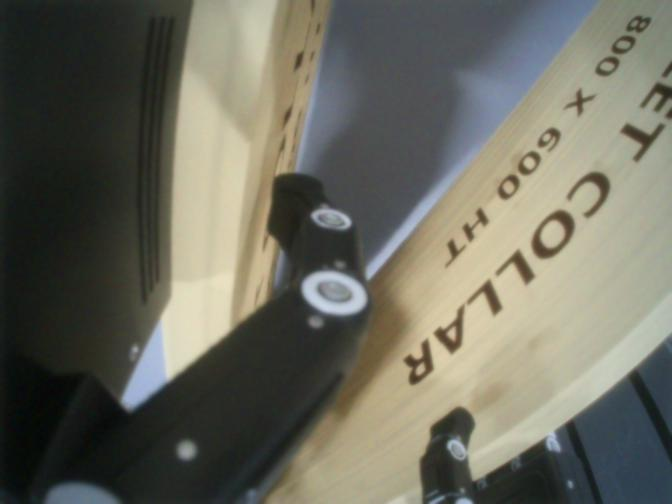

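Call:
move(arm1={"joints": {"hand_thumb_bend": -1, "hand_speed": -0.9, "hand_force_limit": 0.9}}, arm2={"joints": {"hand_thumb_bend": -1, "hand_speed": -0.9, "hand_force_limit": 0.9}}, arm3={"joints": {"hand_thumb_bend": -1, "hand_speed": -0.9, "hand_force_limit": 0.9}}, arm4={"joints": {"hand_thumb_bend": -1, "hand_speed": -0.9, "hand_force_limit": 0.9}})

Call:
move(arm1={"joints": {"hand_index": 0, "hand_middle": 0, "hand_ring": 0, "hand_little": 0, "hand_force_limit": 0.6}}, arm2={"joints": {"hand_index": 0, "hand_middle": 0, "hand_ring": 0, "hand_little": 0, "hand_force_limit": 0.6}}, arm3={"joints": {"hand_index": 0, "hand_middle": 0, "hand_ring": 0, "hand_little": 0, "hand_force_limit": 0.6}}, arm4={"joints": {"hand_index": 0, "hand_middle": 0, "hand_ring": 0, "hand_little": 0, "hand_force_limit": 0.6}})

Scene clock: 1187.80 s.
Joint torques (N m): arm1=[2.88 -17.85 3.04 1.97 -0.13 -0.47 0.11] | arm2=[-1.75 -15.54 1.79 4.73 0.71 0.14 -0.54] | arm3=[0.98 -24.82 1.59 -5.11 0.23 1.76 -0.8] | arm4=[-3.23 -26.19 0.5 -6.19 -0.84 2.12 -0.54]
Motor temperatures (°C): arm1=[34 38 29 34 36 44 40] | arm2=[33 33 36 30 39 40 45] | arm3=[30 38 33 35 36 45 40] | arm4=[34 49 29 31 33 38 37]
Flange force (N): arm1=[8.5 -1.8 2.4] | arm2=[-1.0 6.2 3.0] | arm3=no reading | arm4=[-8.0 1.2 3.1]
move: arm1 off_target; arm2 off_target; arm3 off_target; arm4 off_target
Joint velocities: within noise
arm1.joint_positions: joint1_rad=-0.014 joint2_rad=+1.508 joint3_rad=+0.117 joint4_rad=+1.932 joint5_rad=+0.361 joint6_rad=-0.324 joint7_rad=-3.576 hand_little=+1.000 hand_ring=+1.000 hand_middle=+1.000 hand_index=+1.000 hand_thumb_turn=-1.000 hand_thumb_bend=-0.559 hand_force_limit=+0.900 hand_speed=-0.900
arm1.joint_status: hand_thumb_bend off_target (ended at -0.559, target -1.000); the others done
arm1.hand_stopped_by: target,target,target,target,force,target
arm1.little_load_n: -0.5
arm1.ring_load_n: 0.5
arm1.middle_load_n: 0.0
arm1.index_load_n: 0.0
arm1.thumb_bend_load_n: 13.5
arm1.thumb_turn_load_n: 1.5
arm1.hand: x=-0.3300 y=-0.4895 z=+0.5065 quat_wxyz=(+0.000, -0.076, -0.997, +0.000)
arm1.hand_target: x=-0.3300 y=-0.4895 z=+0.5065 quat_wxyz=(+0.000, -0.076, -0.997, +0.000)
arm1.hand_status: not commanded
arm2.joint_positions: joint1_rad=-0.928 joint2_rad=+1.514 joint3_rad=+0.340 joint4_rad=+2.032 joint5_rad=+0.764 joint6_rad=-0.517 joint7_rad=-4.931 hand_little=+1.000 hand_ring=+1.000 hand_middle=+1.000 hand_index=+1.000 hand_thumb_turn=-1.000 hand_thumb_bend=-0.517 hand_force_limit=+0.900 hand_speed=-0.900
arm2.joint_status: hand_thumb_bend off_target (ended at -0.517, target -1.000); the others done
arm2.hand_stopped_by: target,target,target,target,force,target
arm2.little_load_n: 0.0
arm2.ring_load_n: 0.0
arm2.middle_load_n: 0.0
arm2.index_load_n: 0.0
arm2.thumb_bend_load_n: 13.5
arm2.thumb_turn_load_n: 1.0
arm2.hand: x=+0.0857 y=-0.5607 z=+0.4990 quat_wxyz=(+0.000, -0.076, -0.997, +0.000)
arm2.hand_target: x=+0.0857 y=-0.5607 z=+0.4990 quat_wxyz=(+0.000, -0.076, -0.997, +0.000)
arm2.hand_status: not commanded
arm3.joint_positions: joint1_rad=-0.715 joint2_rad=+1.715 joint3_rad=-0.041 joint4_rad=+0.526 joint5_rad=+0.143 joint6_rad=+0.806 joint7_rad=-5.441 hand_little=+1.000 hand_ring=+1.000 hand_middle=+1.000 hand_index=+1.000 hand_thumb_turn=-1.000 hand_thumb_bend=-0.532 hand_force_limit=+0.900 hand_speed=-0.900
arm3.joint_status: hand_thumb_bend off_target (ended at -0.532, target -1.000); the others done
arm3.hand_stopped_by: target,target,target,target,force,target
arm3.little_load_n: 0.0
arm3.ring_load_n: 0.0
arm3.middle_load_n: 0.0
arm3.index_load_n: 0.0
arm3.thumb_bend_load_n: 13.5
arm3.thumb_turn_load_n: 1.0
arm3.hand: x=+0.5310 y=-0.4820 z=+0.5120 quat_wxyz=(-0.052, -0.102, +0.993, -0.005)
arm3.hand_target: x=+0.5310 y=-0.4820 z=+0.5120 quat_wxyz=(-0.052, -0.102, +0.993, -0.005)
arm3.hand_status: not commanded
arm4.joint_positions: joint1_rad=+0.048 joint2_rad=+1.581 joint3_rad=+0.173 joint4_rad=+0.666 joint5_rad=-0.209 joint6_rad=+0.905 joint7_rad=-4.103 hand_little=+1.000 hand_ring=+1.000 hand_middle=+1.000 hand_index=+1.000 hand_thumb_turn=-1.000 hand_thumb_bend=-0.528 hand_force_limit=+0.900 hand_speed=-0.900
arm4.joint_status: hand_thumb_bend off_target (ended at -0.528, target -1.000); the others done
arm4.hand_stopped_by: target,target,target,target,force,target
arm4.little_load_n: 0.0
arm4.ring_load_n: 0.0
arm4.middle_load_n: 0.0
arm4.index_load_n: 0.0
arm4.thumb_bend_load_n: 14.0
arm4.thumb_turn_load_n: 0.5
arm4.hand: x=-0.2950 y=-0.4450 z=+0.5070 quat_wxyz=(+0.000, -0.995, -0.103, +0.000)
arm4.hand_target: x=-0.2950 y=-0.4450 z=+0.5070 quat_wxyz=(+0.000, -0.995, -0.103, +0.000)
arm4.hand_status: not commanded
pictures: none

Scene clock: 1191.57 s.
Joint torques (N m): arm1=[3.6 -21.24 3.71 -0.91 -0.96 -2.25 -0.44] | arm2=[0.87 -17.27 7.11 1.49 -1.43 0.96 -0.89] | arm3=[3.24 -25.51 4.45 -4.87 1.86 2.71 -0.57] | arm4=[2.36 -28.01 5.81 -8.61 1.51 -0.86 -0.99]
Motor temperatures (°C): arm1=[34 38 29 34 36 44 40] | arm2=[33 33 36 30 39 40 45] | arm3=[30 38 33 35 36 45 40] | arm4=[34 49 29 31 33 38 37]
Flange force (N): arm1=[9.3 -5.5 3.7] | arm2=[-0.5 -3.6 0.5] | arm3=no reading | arm4=[-8.8 -8.4 0.5]
move: arm1 off_target; arm2 off_target; arm3 off_target; arm4 off_target
Joint velocities: within noise
arm1.joint_positions: joint1_rad=-0.014 joint2_rad=+1.508 joint3_rad=+0.117 joint4_rad=+1.932 joint5_rad=+0.361 joint6_rad=-0.324 joint7_rad=-3.576 hand_little=+0.910 hand_ring=+0.938 hand_middle=+0.947 hand_index=+0.956 hand_thumb_turn=-1.000 hand_thumb_bend=-0.558 hand_force_limit=+0.600 hand_speed=-0.900
arm1.joint_status: hand_little off_target (ended at +0.910, target +0.000); hand_ring off_target (ended at +0.938, target +0.000); hand_middle off_target (ended at +0.947, target +0.000); hand_index off_target (ended at +0.956, target +0.000); the others done
arm1.hand_stopped_by: force,force,force,force,force,target
arm1.little_load_n: 8.5
arm1.ring_load_n: 8.5
arm1.middle_load_n: 8.0
arm1.index_load_n: 7.0
arm1.thumb_bend_load_n: 16.5
arm1.thumb_turn_load_n: 2.0
arm1.hand: x=-0.3300 y=-0.4895 z=+0.5065 quat_wxyz=(+0.000, -0.076, -0.997, +0.000)
arm1.hand_target: x=-0.3300 y=-0.4895 z=+0.5065 quat_wxyz=(+0.000, -0.076, -0.997, +0.000)
arm1.hand_status: not commanded
arm2.joint_positions: joint1_rad=-0.928 joint2_rad=+1.514 joint3_rad=+0.340 joint4_rad=+2.032 joint5_rad=+0.764 joint6_rad=-0.517 joint7_rad=-4.931 hand_little=+0.938 hand_ring=+0.957 hand_middle=+0.974 hand_index=+0.966 hand_thumb_turn=-1.000 hand_thumb_bend=-0.516 hand_force_limit=+0.600 hand_speed=-0.900
arm2.joint_status: hand_little off_target (ended at +0.938, target +0.000); hand_ring off_target (ended at +0.957, target +0.000); hand_middle off_target (ended at +0.974, target +0.000); hand_index off_target (ended at +0.966, target +0.000); the others done
arm2.hand_stopped_by: force,force,force,force,force,target
arm2.little_load_n: 11.0
arm2.ring_load_n: 9.5
arm2.middle_load_n: 2.5
arm2.index_load_n: 7.5
arm2.thumb_bend_load_n: 20.0
arm2.thumb_turn_load_n: 1.5
arm2.hand: x=+0.0857 y=-0.5607 z=+0.4990 quat_wxyz=(+0.000, -0.076, -0.997, +0.000)
arm2.hand_target: x=+0.0857 y=-0.5607 z=+0.4990 quat_wxyz=(+0.000, -0.076, -0.997, +0.000)
arm2.hand_status: not commanded
arm3.joint_positions: joint1_rad=-0.715 joint2_rad=+1.715 joint3_rad=-0.041 joint4_rad=+0.526 joint5_rad=+0.143 joint6_rad=+0.806 joint7_rad=-5.441 hand_little=+0.948 hand_ring=+0.966 hand_middle=+0.967 hand_index=+0.958 hand_thumb_turn=-1.000 hand_thumb_bend=-0.531 hand_force_limit=+0.600 hand_speed=-0.900
arm3.joint_status: hand_little off_target (ended at +0.948, target +0.000); hand_ring off_target (ended at +0.966, target +0.000); hand_middle off_target (ended at +0.967, target +0.000); hand_index off_target (ended at +0.958, target +0.000); the others done
arm3.hand_stopped_by: force,force,force,force,force,target
arm3.little_load_n: 8.5
arm3.ring_load_n: 6.5
arm3.middle_load_n: 8.0
arm3.index_load_n: 9.5
arm3.thumb_bend_load_n: 16.5
arm3.thumb_turn_load_n: 1.5
arm3.hand: x=+0.5310 y=-0.4820 z=+0.5120 quat_wxyz=(-0.052, -0.102, +0.993, -0.005)
arm3.hand_target: x=+0.5310 y=-0.4820 z=+0.5120 quat_wxyz=(-0.052, -0.102, +0.993, -0.005)
arm3.hand_status: not commanded
arm4.joint_positions: joint1_rad=+0.048 joint2_rad=+1.581 joint3_rad=+0.173 joint4_rad=+0.666 joint5_rad=-0.209 joint6_rad=+0.905 joint7_rad=-4.103 hand_little=+0.919 hand_ring=+0.930 hand_middle=+0.947 hand_index=+0.938 hand_thumb_turn=-1.000 hand_thumb_bend=-0.527 hand_force_limit=+0.600 hand_speed=-0.900
arm4.joint_status: hand_little off_target (ended at +0.919, target +0.000); hand_ring off_target (ended at +0.930, target +0.000); hand_middle off_target (ended at +0.947, target +0.000); hand_index off_target (ended at +0.938, target +0.000); the others done
arm4.hand_stopped_by: force,force,force,force,force,target
arm4.little_load_n: 8.0
arm4.ring_load_n: 9.0
arm4.middle_load_n: 4.0
arm4.index_load_n: 7.0
arm4.thumb_bend_load_n: 19.0
arm4.thumb_turn_load_n: 1.5
arm4.hand: x=-0.2950 y=-0.4450 z=+0.5070 quat_wxyz=(+0.000, -0.995, -0.103, +0.000)
arm4.hand_target: x=-0.2950 y=-0.4450 z=+0.5070 quat_wxyz=(+0.000, -0.995, -0.103, +0.000)
arm4.hand_status: not commanded
pictures: none

Call:
move(arm1={"target": [-0.33, -0.4895, 0.5105, 0, 0.07585, 0.99712, 0], "speed": 0.01}, arm2={"target": [0.0857, -0.5607, 0.503, 0, 0.07585, 0.99712, 0], "speed": 0.01}, arm3={"target": [0.531, -0.482, 0.516, -0.05207, -0.10179, 0.99343, -0.00534], "speed": 0.01}, arm4={"target": [-0.295, -0.445, 0.511, 0, 0.9947, 0.10279, 0], "speed": 0.01}, cameras=["cam_low"])

Scene clock: 1203.67 s.
Joint torques (N m): arm1=[3.71 -23.66 4.59 1.09 -1.01 -1.64 -0.45] | arm2=[-0.36 -16.72 4.43 5.16 -0.21 1.02 -0.85] | arm3=[0.48 -34.98 2.37 -9.05 0.85 1.44 -0.74] | arm4=[1.82 -35.89 6.37 -9.05 1.75 1.55 -1.01]
Motor temperatures (°C): arm1=[34 38 29 34 36 44 40] | arm2=[33 33 36 30 39 40 45] | arm3=[30 38 33 35 36 45 40] | arm4=[34 49 29 31 33 38 37]
Flange force (N): arm1=[9.5 -3.7 14.3] | arm2=[0.6 3.4 7.0] | arm3=[0.0 -0.2 18.2] | arm4=[-2.5 -3.5 18.3]
move: arm1 done; arm2 done; arm3 done; arm4 done
Joint velocities: within noise
arm1.joint_positions: joint1_rad=-0.013 joint2_rad=+1.499 joint3_rad=+0.118 joint4_rad=+1.941 joint5_rad=+0.362 joint6_rad=-0.323 joint7_rad=-3.576 hand_little=+0.910 hand_ring=+0.938 hand_middle=+0.947 hand_index=+0.956 hand_thumb_turn=-1.000 hand_thumb_bend=-0.558 hand_force_limit=+0.600 hand_speed=-0.900
arm1.joint_status: not commanded
arm1.hand_stopped_by: force,force,force,force,force,target
arm1.little_load_n: 6.5
arm1.ring_load_n: 6.0
arm1.middle_load_n: 5.5
arm1.index_load_n: 4.0
arm1.thumb_bend_load_n: 16.5
arm1.thumb_turn_load_n: 1.0
arm1.hand: x=-0.3300 y=-0.4895 z=+0.5105 quat_wxyz=(+0.000, -0.076, -0.997, +0.000)
arm1.hand_target: x=-0.3300 y=-0.4895 z=+0.5105 quat_wxyz=(+0.000, -0.076, -0.997, +0.000)
arm1.hand_status: done (0.000 m and 0.0 deg from the pose sent, 0.004 m and 0.0 deg at the start)
arm2.joint_positions: joint1_rad=-0.928 joint2_rad=+1.504 joint3_rad=+0.341 joint4_rad=+2.040 joint5_rad=+0.768 joint6_rad=-0.515 joint7_rad=-4.931 hand_little=+0.938 hand_ring=+0.957 hand_middle=+0.974 hand_index=+0.966 hand_thumb_turn=-1.000 hand_thumb_bend=-0.515 hand_force_limit=+0.600 hand_speed=-0.900
arm2.joint_status: not commanded
arm2.hand_stopped_by: force,force,force,force,force,target
arm2.little_load_n: 7.5
arm2.ring_load_n: 5.0
arm2.middle_load_n: 0.0
arm2.index_load_n: 2.5
arm2.thumb_bend_load_n: 19.0
arm2.thumb_turn_load_n: 1.0
arm2.hand: x=+0.0857 y=-0.5607 z=+0.5030 quat_wxyz=(+0.000, -0.076, -0.997, +0.000)
arm2.hand_target: x=+0.0857 y=-0.5607 z=+0.5030 quat_wxyz=(+0.000, -0.076, -0.997, +0.000)
arm2.hand_status: done (0.000 m and 0.0 deg from the pose sent, 0.004 m and 0.0 deg at the start)
arm3.joint_positions: joint1_rad=-0.715 joint2_rad=+1.703 joint3_rad=-0.041 joint4_rad=+0.542 joint5_rad=+0.144 joint6_rad=+0.802 joint7_rad=-5.442 hand_little=+0.948 hand_ring=+0.966 hand_middle=+0.966 hand_index=+0.958 hand_thumb_turn=-1.000 hand_thumb_bend=-0.531 hand_force_limit=+0.600 hand_speed=-0.900
arm3.joint_status: not commanded
arm3.hand_stopped_by: force,force,force,force,force,target
arm3.little_load_n: 7.0
arm3.ring_load_n: 3.0
arm3.middle_load_n: 3.0
arm3.index_load_n: 4.5
arm3.thumb_bend_load_n: 16.5
arm3.thumb_turn_load_n: 1.5
arm3.hand: x=+0.5310 y=-0.4820 z=+0.5160 quat_wxyz=(-0.052, -0.102, +0.993, -0.005)
arm3.hand_target: x=+0.5310 y=-0.4820 z=+0.5160 quat_wxyz=(-0.052, -0.102, +0.993, -0.005)
arm3.hand_status: done (0.000 m and 0.0 deg from the pose sent, 0.004 m and 0.0 deg at the start)
arm4.joint_positions: joint1_rad=+0.047 joint2_rad=+1.572 joint3_rad=+0.173 joint4_rad=+0.675 joint5_rad=-0.209 joint6_rad=+0.905 joint7_rad=-4.102 hand_little=+0.919 hand_ring=+0.930 hand_middle=+0.947 hand_index=+0.938 hand_thumb_turn=-1.000 hand_thumb_bend=-0.526 hand_force_limit=+0.600 hand_speed=-0.900
arm4.joint_status: not commanded
arm4.hand_stopped_by: force,force,force,force,force,target
arm4.little_load_n: 6.0
arm4.ring_load_n: 8.0
arm4.middle_load_n: 4.0
arm4.index_load_n: 6.5
arm4.thumb_bend_load_n: 24.5
arm4.thumb_turn_load_n: 1.5
arm4.hand: x=-0.2950 y=-0.4450 z=+0.5110 quat_wxyz=(+0.000, -0.995, -0.103, +0.000)
arm4.hand_target: x=-0.2950 y=-0.4450 z=+0.5110 quat_wxyz=(+0.000, -0.995, -0.103, +0.000)
arm4.hand_status: done (0.000 m and 0.0 deg from the pose sent, 0.004 m and 0.0 deg at the start)

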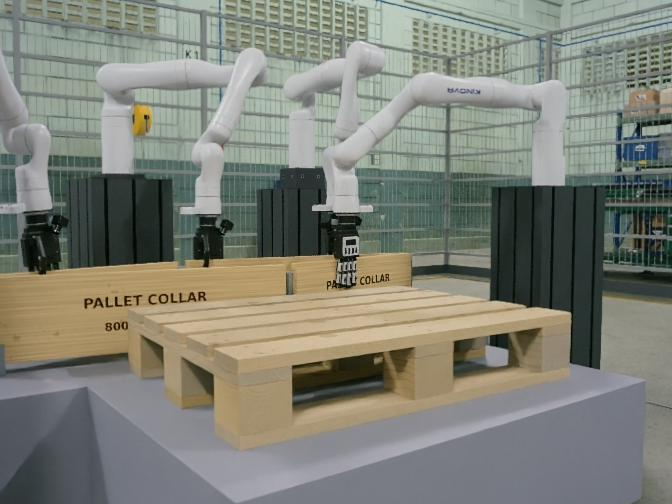

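Call:
move(arm1={"target": [-0.33, -0.4895, 0.5165, 0, 0.07585, 0.99712, 0], "speed": 0.01}, arm2={"target": [0.0857, -0.5607, 0.509, 0, 0.07585, 0.99712, 0], "speed": 0.01}, arm3={"target": [0.531, -0.482, 0.522, -0.05207, -0.10179, 0.99343, -0.00534], "speed": 0.01}, arm4={"target": [-0.295, -0.445, 0.517, 0, 0.9947, 0.10279, 0], "speed": 0.01}, cameras=["cam_low", "cam_high", "arm2_cam_wrist", "arm3_cam_wrist"])

Call:
zoom_image(camera="cam_low", region=[0, 250, 140, 400])

Scene clock: 1216.40 s.
Joint torques (N m): arm1=[3.78 -23.64 4.64 1.13 -1.02 -1.61 -0.44] | arm2=[-0.43 -16.84 4.52 4.94 -0.2 0.91 -0.84] | arm3=[0.17 -34.82 2.11 -8.84 0.74 1.51 -0.71] | arm4=[1.77 -35.73 6.41 -8.91 1.76 1.62 -0.96]
Motor temperatures (°C): arm1=[34 38 29 34 36 44 40] | arm2=[33 33 36 30 39 40 45] | arm3=[30 40 33 35 36 45 40] | arm4=[34 51 29 31 33 38 37]
Flange force (N): arm1=[9.7 -3.7 14.4] | arm2=[0.6 3.4 6.9] | arm3=[0.5 -0.1 18.2] | arm4=[-2.1 -3.3 18.3]
move: arm1 done; arm2 done; arm3 done; arm4 done
Joint velocities: within noise
arm1.joint_positions: joint1_rad=-0.013 joint2_rad=+1.484 joint3_rad=+0.118 joint4_rad=+1.954 joint5_rad=+0.364 joint6_rad=-0.321 joint7_rad=-3.576 hand_little=+0.910 hand_ring=+0.938 hand_middle=+0.947 hand_index=+0.956 hand_thumb_turn=-1.000 hand_thumb_bend=-0.558 hand_force_limit=+0.600 hand_speed=-0.900
arm1.joint_status: not commanded
arm1.hand_stopped_by: force,force,force,force,force,target
arm1.little_load_n: 7.0
arm1.ring_load_n: 6.0
arm1.middle_load_n: 5.5
arm1.index_load_n: 4.0
arm1.thumb_bend_load_n: 16.5
arm1.thumb_turn_load_n: 1.0
arm1.hand: x=-0.3300 y=-0.4895 z=+0.5165 quat_wxyz=(+0.000, -0.076, -0.997, +0.000)
arm1.hand_target: x=-0.3300 y=-0.4895 z=+0.5165 quat_wxyz=(+0.000, -0.076, -0.997, +0.000)
arm1.hand_status: done (0.000 m and 0.0 deg from the pose sent, 0.006 m and 0.0 deg at the start)
arm2.joint_positions: joint1_rad=-0.926 joint2_rad=+1.489 joint3_rad=+0.342 joint4_rad=+2.052 joint5_rad=+0.775 joint6_rad=-0.513 joint7_rad=-4.932 hand_little=+0.938 hand_ring=+0.957 hand_middle=+0.974 hand_index=+0.966 hand_thumb_turn=-1.000 hand_thumb_bend=-0.515 hand_force_limit=+0.600 hand_speed=-0.900
arm2.joint_status: not commanded
arm2.hand_stopped_by: force,force,force,force,force,target
arm2.little_load_n: 7.5
arm2.ring_load_n: 5.0
arm2.middle_load_n: 0.0
arm2.index_load_n: 2.0
arm2.thumb_bend_load_n: 18.5
arm2.thumb_turn_load_n: 1.0
arm2.hand: x=+0.0857 y=-0.5607 z=+0.5090 quat_wxyz=(+0.000, -0.076, -0.997, +0.000)
arm2.hand_target: x=+0.0857 y=-0.5607 z=+0.5090 quat_wxyz=(+0.000, -0.076, -0.997, +0.000)
arm2.hand_status: done (0.000 m and 0.0 deg from the pose sent, 0.006 m and 0.0 deg at the start)
arm3.joint_positions: joint1_rad=-0.714 joint2_rad=+1.685 joint3_rad=-0.040 joint4_rad=+0.564 joint5_rad=+0.144 joint6_rad=+0.798 joint7_rad=-5.443 hand_little=+0.948 hand_ring=+0.966 hand_middle=+0.966 hand_index=+0.958 hand_thumb_turn=-1.000 hand_thumb_bend=-0.531 hand_force_limit=+0.600 hand_speed=-0.900
arm3.joint_status: not commanded
arm3.hand_stopped_by: force,force,force,force,force,target
arm3.little_load_n: 6.5
arm3.ring_load_n: 3.0
arm3.middle_load_n: 3.0
arm3.index_load_n: 4.5
arm3.thumb_bend_load_n: 16.5
arm3.thumb_turn_load_n: 1.0
arm3.hand: x=+0.5310 y=-0.4820 z=+0.5220 quat_wxyz=(-0.052, -0.102, +0.993, -0.005)
arm3.hand_target: x=+0.5310 y=-0.4820 z=+0.5220 quat_wxyz=(-0.052, -0.102, +0.993, -0.005)
arm3.hand_status: done (0.000 m and 0.0 deg from the pose sent, 0.006 m and 0.0 deg at the start)
arm4.joint_positions: joint1_rad=+0.047 joint2_rad=+1.558 joint3_rad=+0.173 joint4_rad=+0.689 joint5_rad=-0.209 joint6_rad=+0.906 joint7_rad=-4.100 hand_little=+0.919 hand_ring=+0.930 hand_middle=+0.947 hand_index=+0.938 hand_thumb_turn=-1.000 hand_thumb_bend=-0.526 hand_force_limit=+0.600 hand_speed=-0.900
arm4.joint_status: not commanded
arm4.hand_stopped_by: force,force,force,force,force,target
arm4.little_load_n: 6.0
arm4.ring_load_n: 8.0
arm4.middle_load_n: 4.0
arm4.index_load_n: 6.5
arm4.thumb_bend_load_n: 24.5
arm4.thumb_turn_load_n: 1.5
arm4.hand: x=-0.2950 y=-0.4450 z=+0.5170 quat_wxyz=(+0.000, -0.995, -0.103, +0.000)
arm4.hand_target: x=-0.2950 y=-0.4450 z=+0.5170 quat_wxyz=(+0.000, -0.995, -0.103, +0.000)
arm4.hand_status: done (0.000 m and 0.0 deg from the pose sent, 0.006 m and 0.0 deg at the start)
pictures: arm2_cam_wrist, arm3_cam_wrist, cam_high, cam_low
arm2_cam_wrist: T_world_to_cam=[[-0.15136, 0.98837, -0.01495, 0.57524], [0.83926, 0.13649, 0.52631, -0.26162], [0.52223, 0.06711, -0.85016, 0.54058]] pos_world=[0.02433, -0.56912, 0.60588]
arm3_cam_wrist: T_world_to_cam=[[-0.43369, 0.90097, 0.01299, 0.65935], [0.81325, 0.38517, 0.43619, -0.47721], [0.38799, 0.19973, -0.89976, 0.47098]] pos_world=[0.49131, -0.50432, 0.62336]

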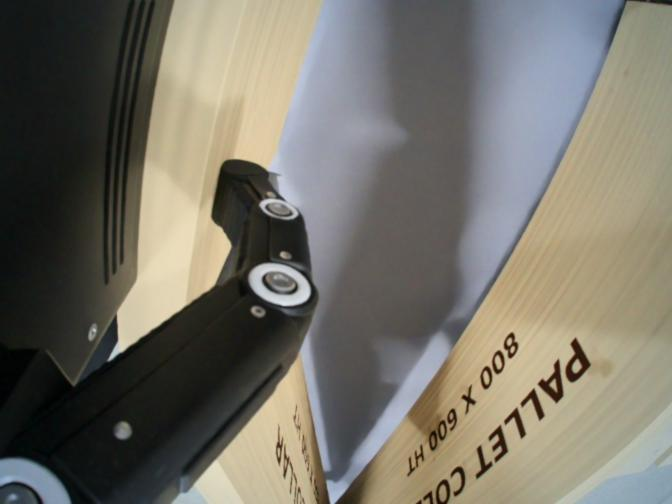

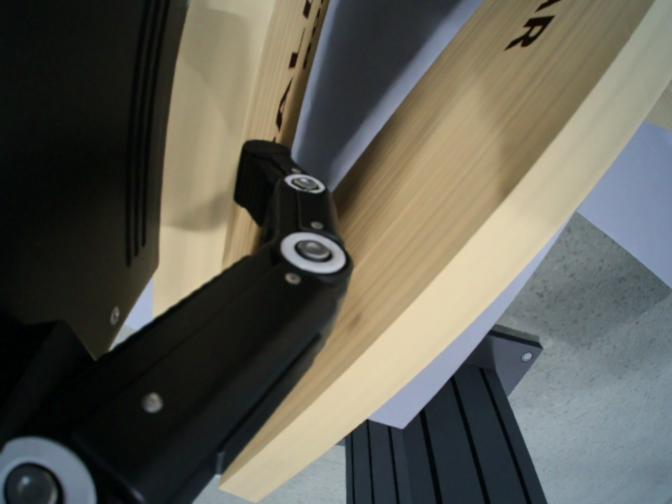

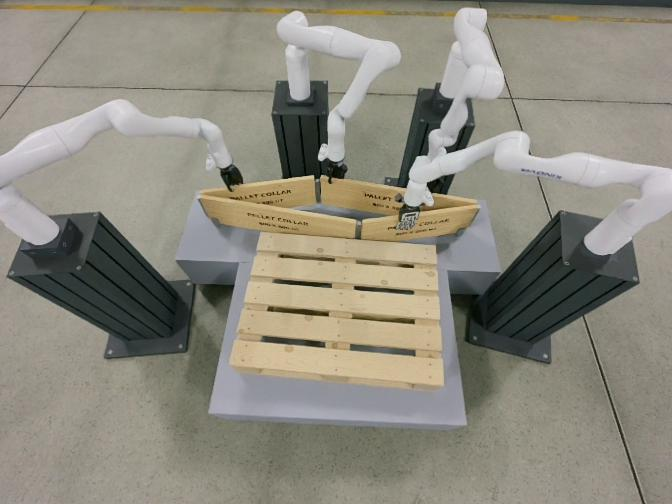

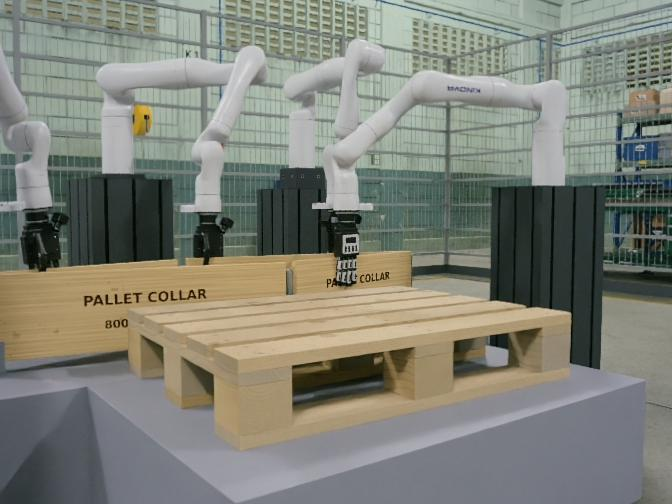

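Scaled by 3.360.

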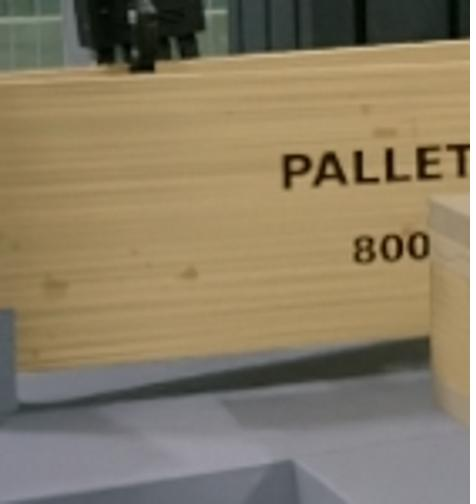

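Call:
move(arm1={"joints": {"hand_index": -0.1, "hand_middle": -0.1, "hand_ring": -0.1, "hand_little": -0.1, "hand_force_limit": 0.7}}, arm2={"joints": {"hand_index": -0.1, "hand_middle": -0.1, "hand_ring": -0.1, "hand_little": -0.1, "hand_force_limit": 0.7}}, arm3={"joints": {"hand_index": -0.1, "hand_middle": -0.1, "hand_ring": -0.1, "hand_little": -0.1, "hand_force_limit": 0.8}}, arm4={"joints": {"hand_index": -0.1, "hand_middle": -0.1, "hand_ring": -0.1, "hand_little": -0.1, "hand_force_limit": 0.8}})

Scene clock: 1230.03 s.
Joint torques (N m): arm1=[4.16 -26.46 5.57 -0.39 -1.3 -2.52 -0.48] | arm2=[-0.83 -16.74 4.2 5.91 0.05 1.11 -0.7] | arm3=[3.01 -35.13 5.03 -9.44 2.31 1.39 -0.47] | arm4=[2.27 -34.7 6.99 -9.82 2.02 0.03 -1.04]
Motor temperatures (°C): arm1=[34 38 29 34 36 44 40] | arm2=[33 33 36 30 39 40 45] | arm3=[30 42 33 35 36 45 40] | arm4=[34 52 29 31 33 38 37]
Flange force (N): arm1=[10.9 -6.2 17.8] | arm2=[1.2 5.4 8.8] | arm3=[-3.9 -2.2 16.8] | arm4=[-4.4 -5.4 13.7]
move: arm1 off_target; arm2 off_target; arm3 off_target; arm4 off_target
Joint velocities: within noise
arm1.joint_positions: joint1_rad=-0.013 joint2_rad=+1.484 joint3_rad=+0.117 joint4_rad=+1.954 joint5_rad=+0.364 joint6_rad=-0.321 joint7_rad=-3.576 hand_little=+0.884 hand_ring=+0.912 hand_middle=+0.922 hand_index=+0.921 hand_thumb_turn=-1.000 hand_thumb_bend=-0.557 hand_force_limit=+0.700 hand_speed=-0.900
arm1.joint_status: hand_little off_target (ended at +0.884, target -0.100); hand_ring off_target (ended at +0.912, target -0.100); hand_middle off_target (ended at +0.922, target -0.100); hand_index off_target (ended at +0.921, target -0.100); the others done
arm1.hand_stopped_by: force,force,force,force,force,target
arm1.little_load_n: 8.5
arm1.ring_load_n: 8.0
arm1.middle_load_n: 8.0
arm1.index_load_n: 9.0
arm1.thumb_bend_load_n: 19.0
arm1.thumb_turn_load_n: 1.0
arm1.hand: x=-0.3300 y=-0.4895 z=+0.5165 quat_wxyz=(+0.000, -0.076, -0.997, +0.000)
arm1.hand_target: x=-0.3300 y=-0.4895 z=+0.5165 quat_wxyz=(+0.000, -0.076, -0.997, +0.000)
arm1.hand_status: not commanded
arm2.joint_positions: joint1_rad=-0.926 joint2_rad=+1.489 joint3_rad=+0.342 joint4_rad=+2.052 joint5_rad=+0.775 joint6_rad=-0.513 joint7_rad=-4.932 hand_little=+0.930 hand_ring=+0.931 hand_middle=+0.931 hand_index=+0.931 hand_thumb_turn=-1.000 hand_thumb_bend=-0.514 hand_force_limit=+0.700 hand_speed=-0.900
arm2.joint_status: hand_little off_target (ended at +0.930, target -0.100); hand_ring off_target (ended at +0.931, target -0.100); hand_middle off_target (ended at +0.931, target -0.100); hand_index off_target (ended at +0.931, target -0.100); the others done
arm2.hand_stopped_by: force,force,force,force,force,target
arm2.little_load_n: 0.0
arm2.ring_load_n: 6.5
arm2.middle_load_n: 13.0
arm2.index_load_n: 8.5
arm2.thumb_bend_load_n: 29.0
arm2.thumb_turn_load_n: 1.5
arm2.hand: x=+0.0857 y=-0.5607 z=+0.5090 quat_wxyz=(+0.000, -0.076, -0.997, +0.000)
arm2.hand_target: x=+0.0857 y=-0.5607 z=+0.5090 quat_wxyz=(+0.000, -0.076, -0.997, +0.000)
arm2.hand_status: not commanded
arm3.joint_positions: joint1_rad=-0.714 joint2_rad=+1.685 joint3_rad=-0.040 joint4_rad=+0.564 joint5_rad=+0.144 joint6_rad=+0.798 joint7_rad=-5.443 hand_little=+0.923 hand_ring=+0.932 hand_middle=+0.933 hand_index=+0.924 hand_thumb_turn=-1.000 hand_thumb_bend=-0.530 hand_force_limit=+0.800 hand_speed=-0.900
arm3.joint_status: hand_little off_target (ended at +0.923, target -0.100); hand_ring off_target (ended at +0.932, target -0.100); hand_middle off_target (ended at +0.933, target -0.100); hand_index off_target (ended at +0.924, target -0.100); the others done
arm3.hand_stopped_by: force,force,force,force,force,target
arm3.little_load_n: 6.5
arm3.ring_load_n: 8.5
arm3.middle_load_n: 9.5
arm3.index_load_n: 10.0
arm3.thumb_bend_load_n: 20.5
arm3.thumb_turn_load_n: 2.0
arm3.hand: x=+0.5311 y=-0.4821 z=+0.5220 quat_wxyz=(-0.052, -0.102, +0.993, -0.005)
arm3.hand_target: x=+0.5310 y=-0.4820 z=+0.5220 quat_wxyz=(-0.052, -0.102, +0.993, -0.005)
arm3.hand_status: not commanded
arm4.joint_positions: joint1_rad=+0.047 joint2_rad=+1.558 joint3_rad=+0.173 joint4_rad=+0.689 joint5_rad=-0.209 joint6_rad=+0.906 joint7_rad=-4.100 hand_little=+0.894 hand_ring=+0.924 hand_middle=+0.923 hand_index=+0.923 hand_thumb_turn=-1.000 hand_thumb_bend=-0.524 hand_force_limit=+0.800 hand_speed=-0.900
arm4.joint_status: hand_little off_target (ended at +0.894, target -0.100); hand_ring off_target (ended at +0.924, target -0.100); hand_middle off_target (ended at +0.923, target -0.100); hand_index off_target (ended at +0.923, target -0.100); the others done
arm4.hand_stopped_by: force,force,force,force,force,target
arm4.little_load_n: 10.5
arm4.ring_load_n: 6.0
arm4.middle_load_n: 11.5
arm4.index_load_n: 9.0
arm4.thumb_bend_load_n: 31.0
arm4.thumb_turn_load_n: 2.5
arm4.hand: x=-0.2950 y=-0.4450 z=+0.5171 quat_wxyz=(+0.000, -0.995, -0.103, +0.000)
arm4.hand_target: x=-0.2950 y=-0.4450 z=+0.5170 quat_wxyz=(+0.000, -0.995, -0.103, +0.000)
arm4.hand_status: not commanded
pictures: none


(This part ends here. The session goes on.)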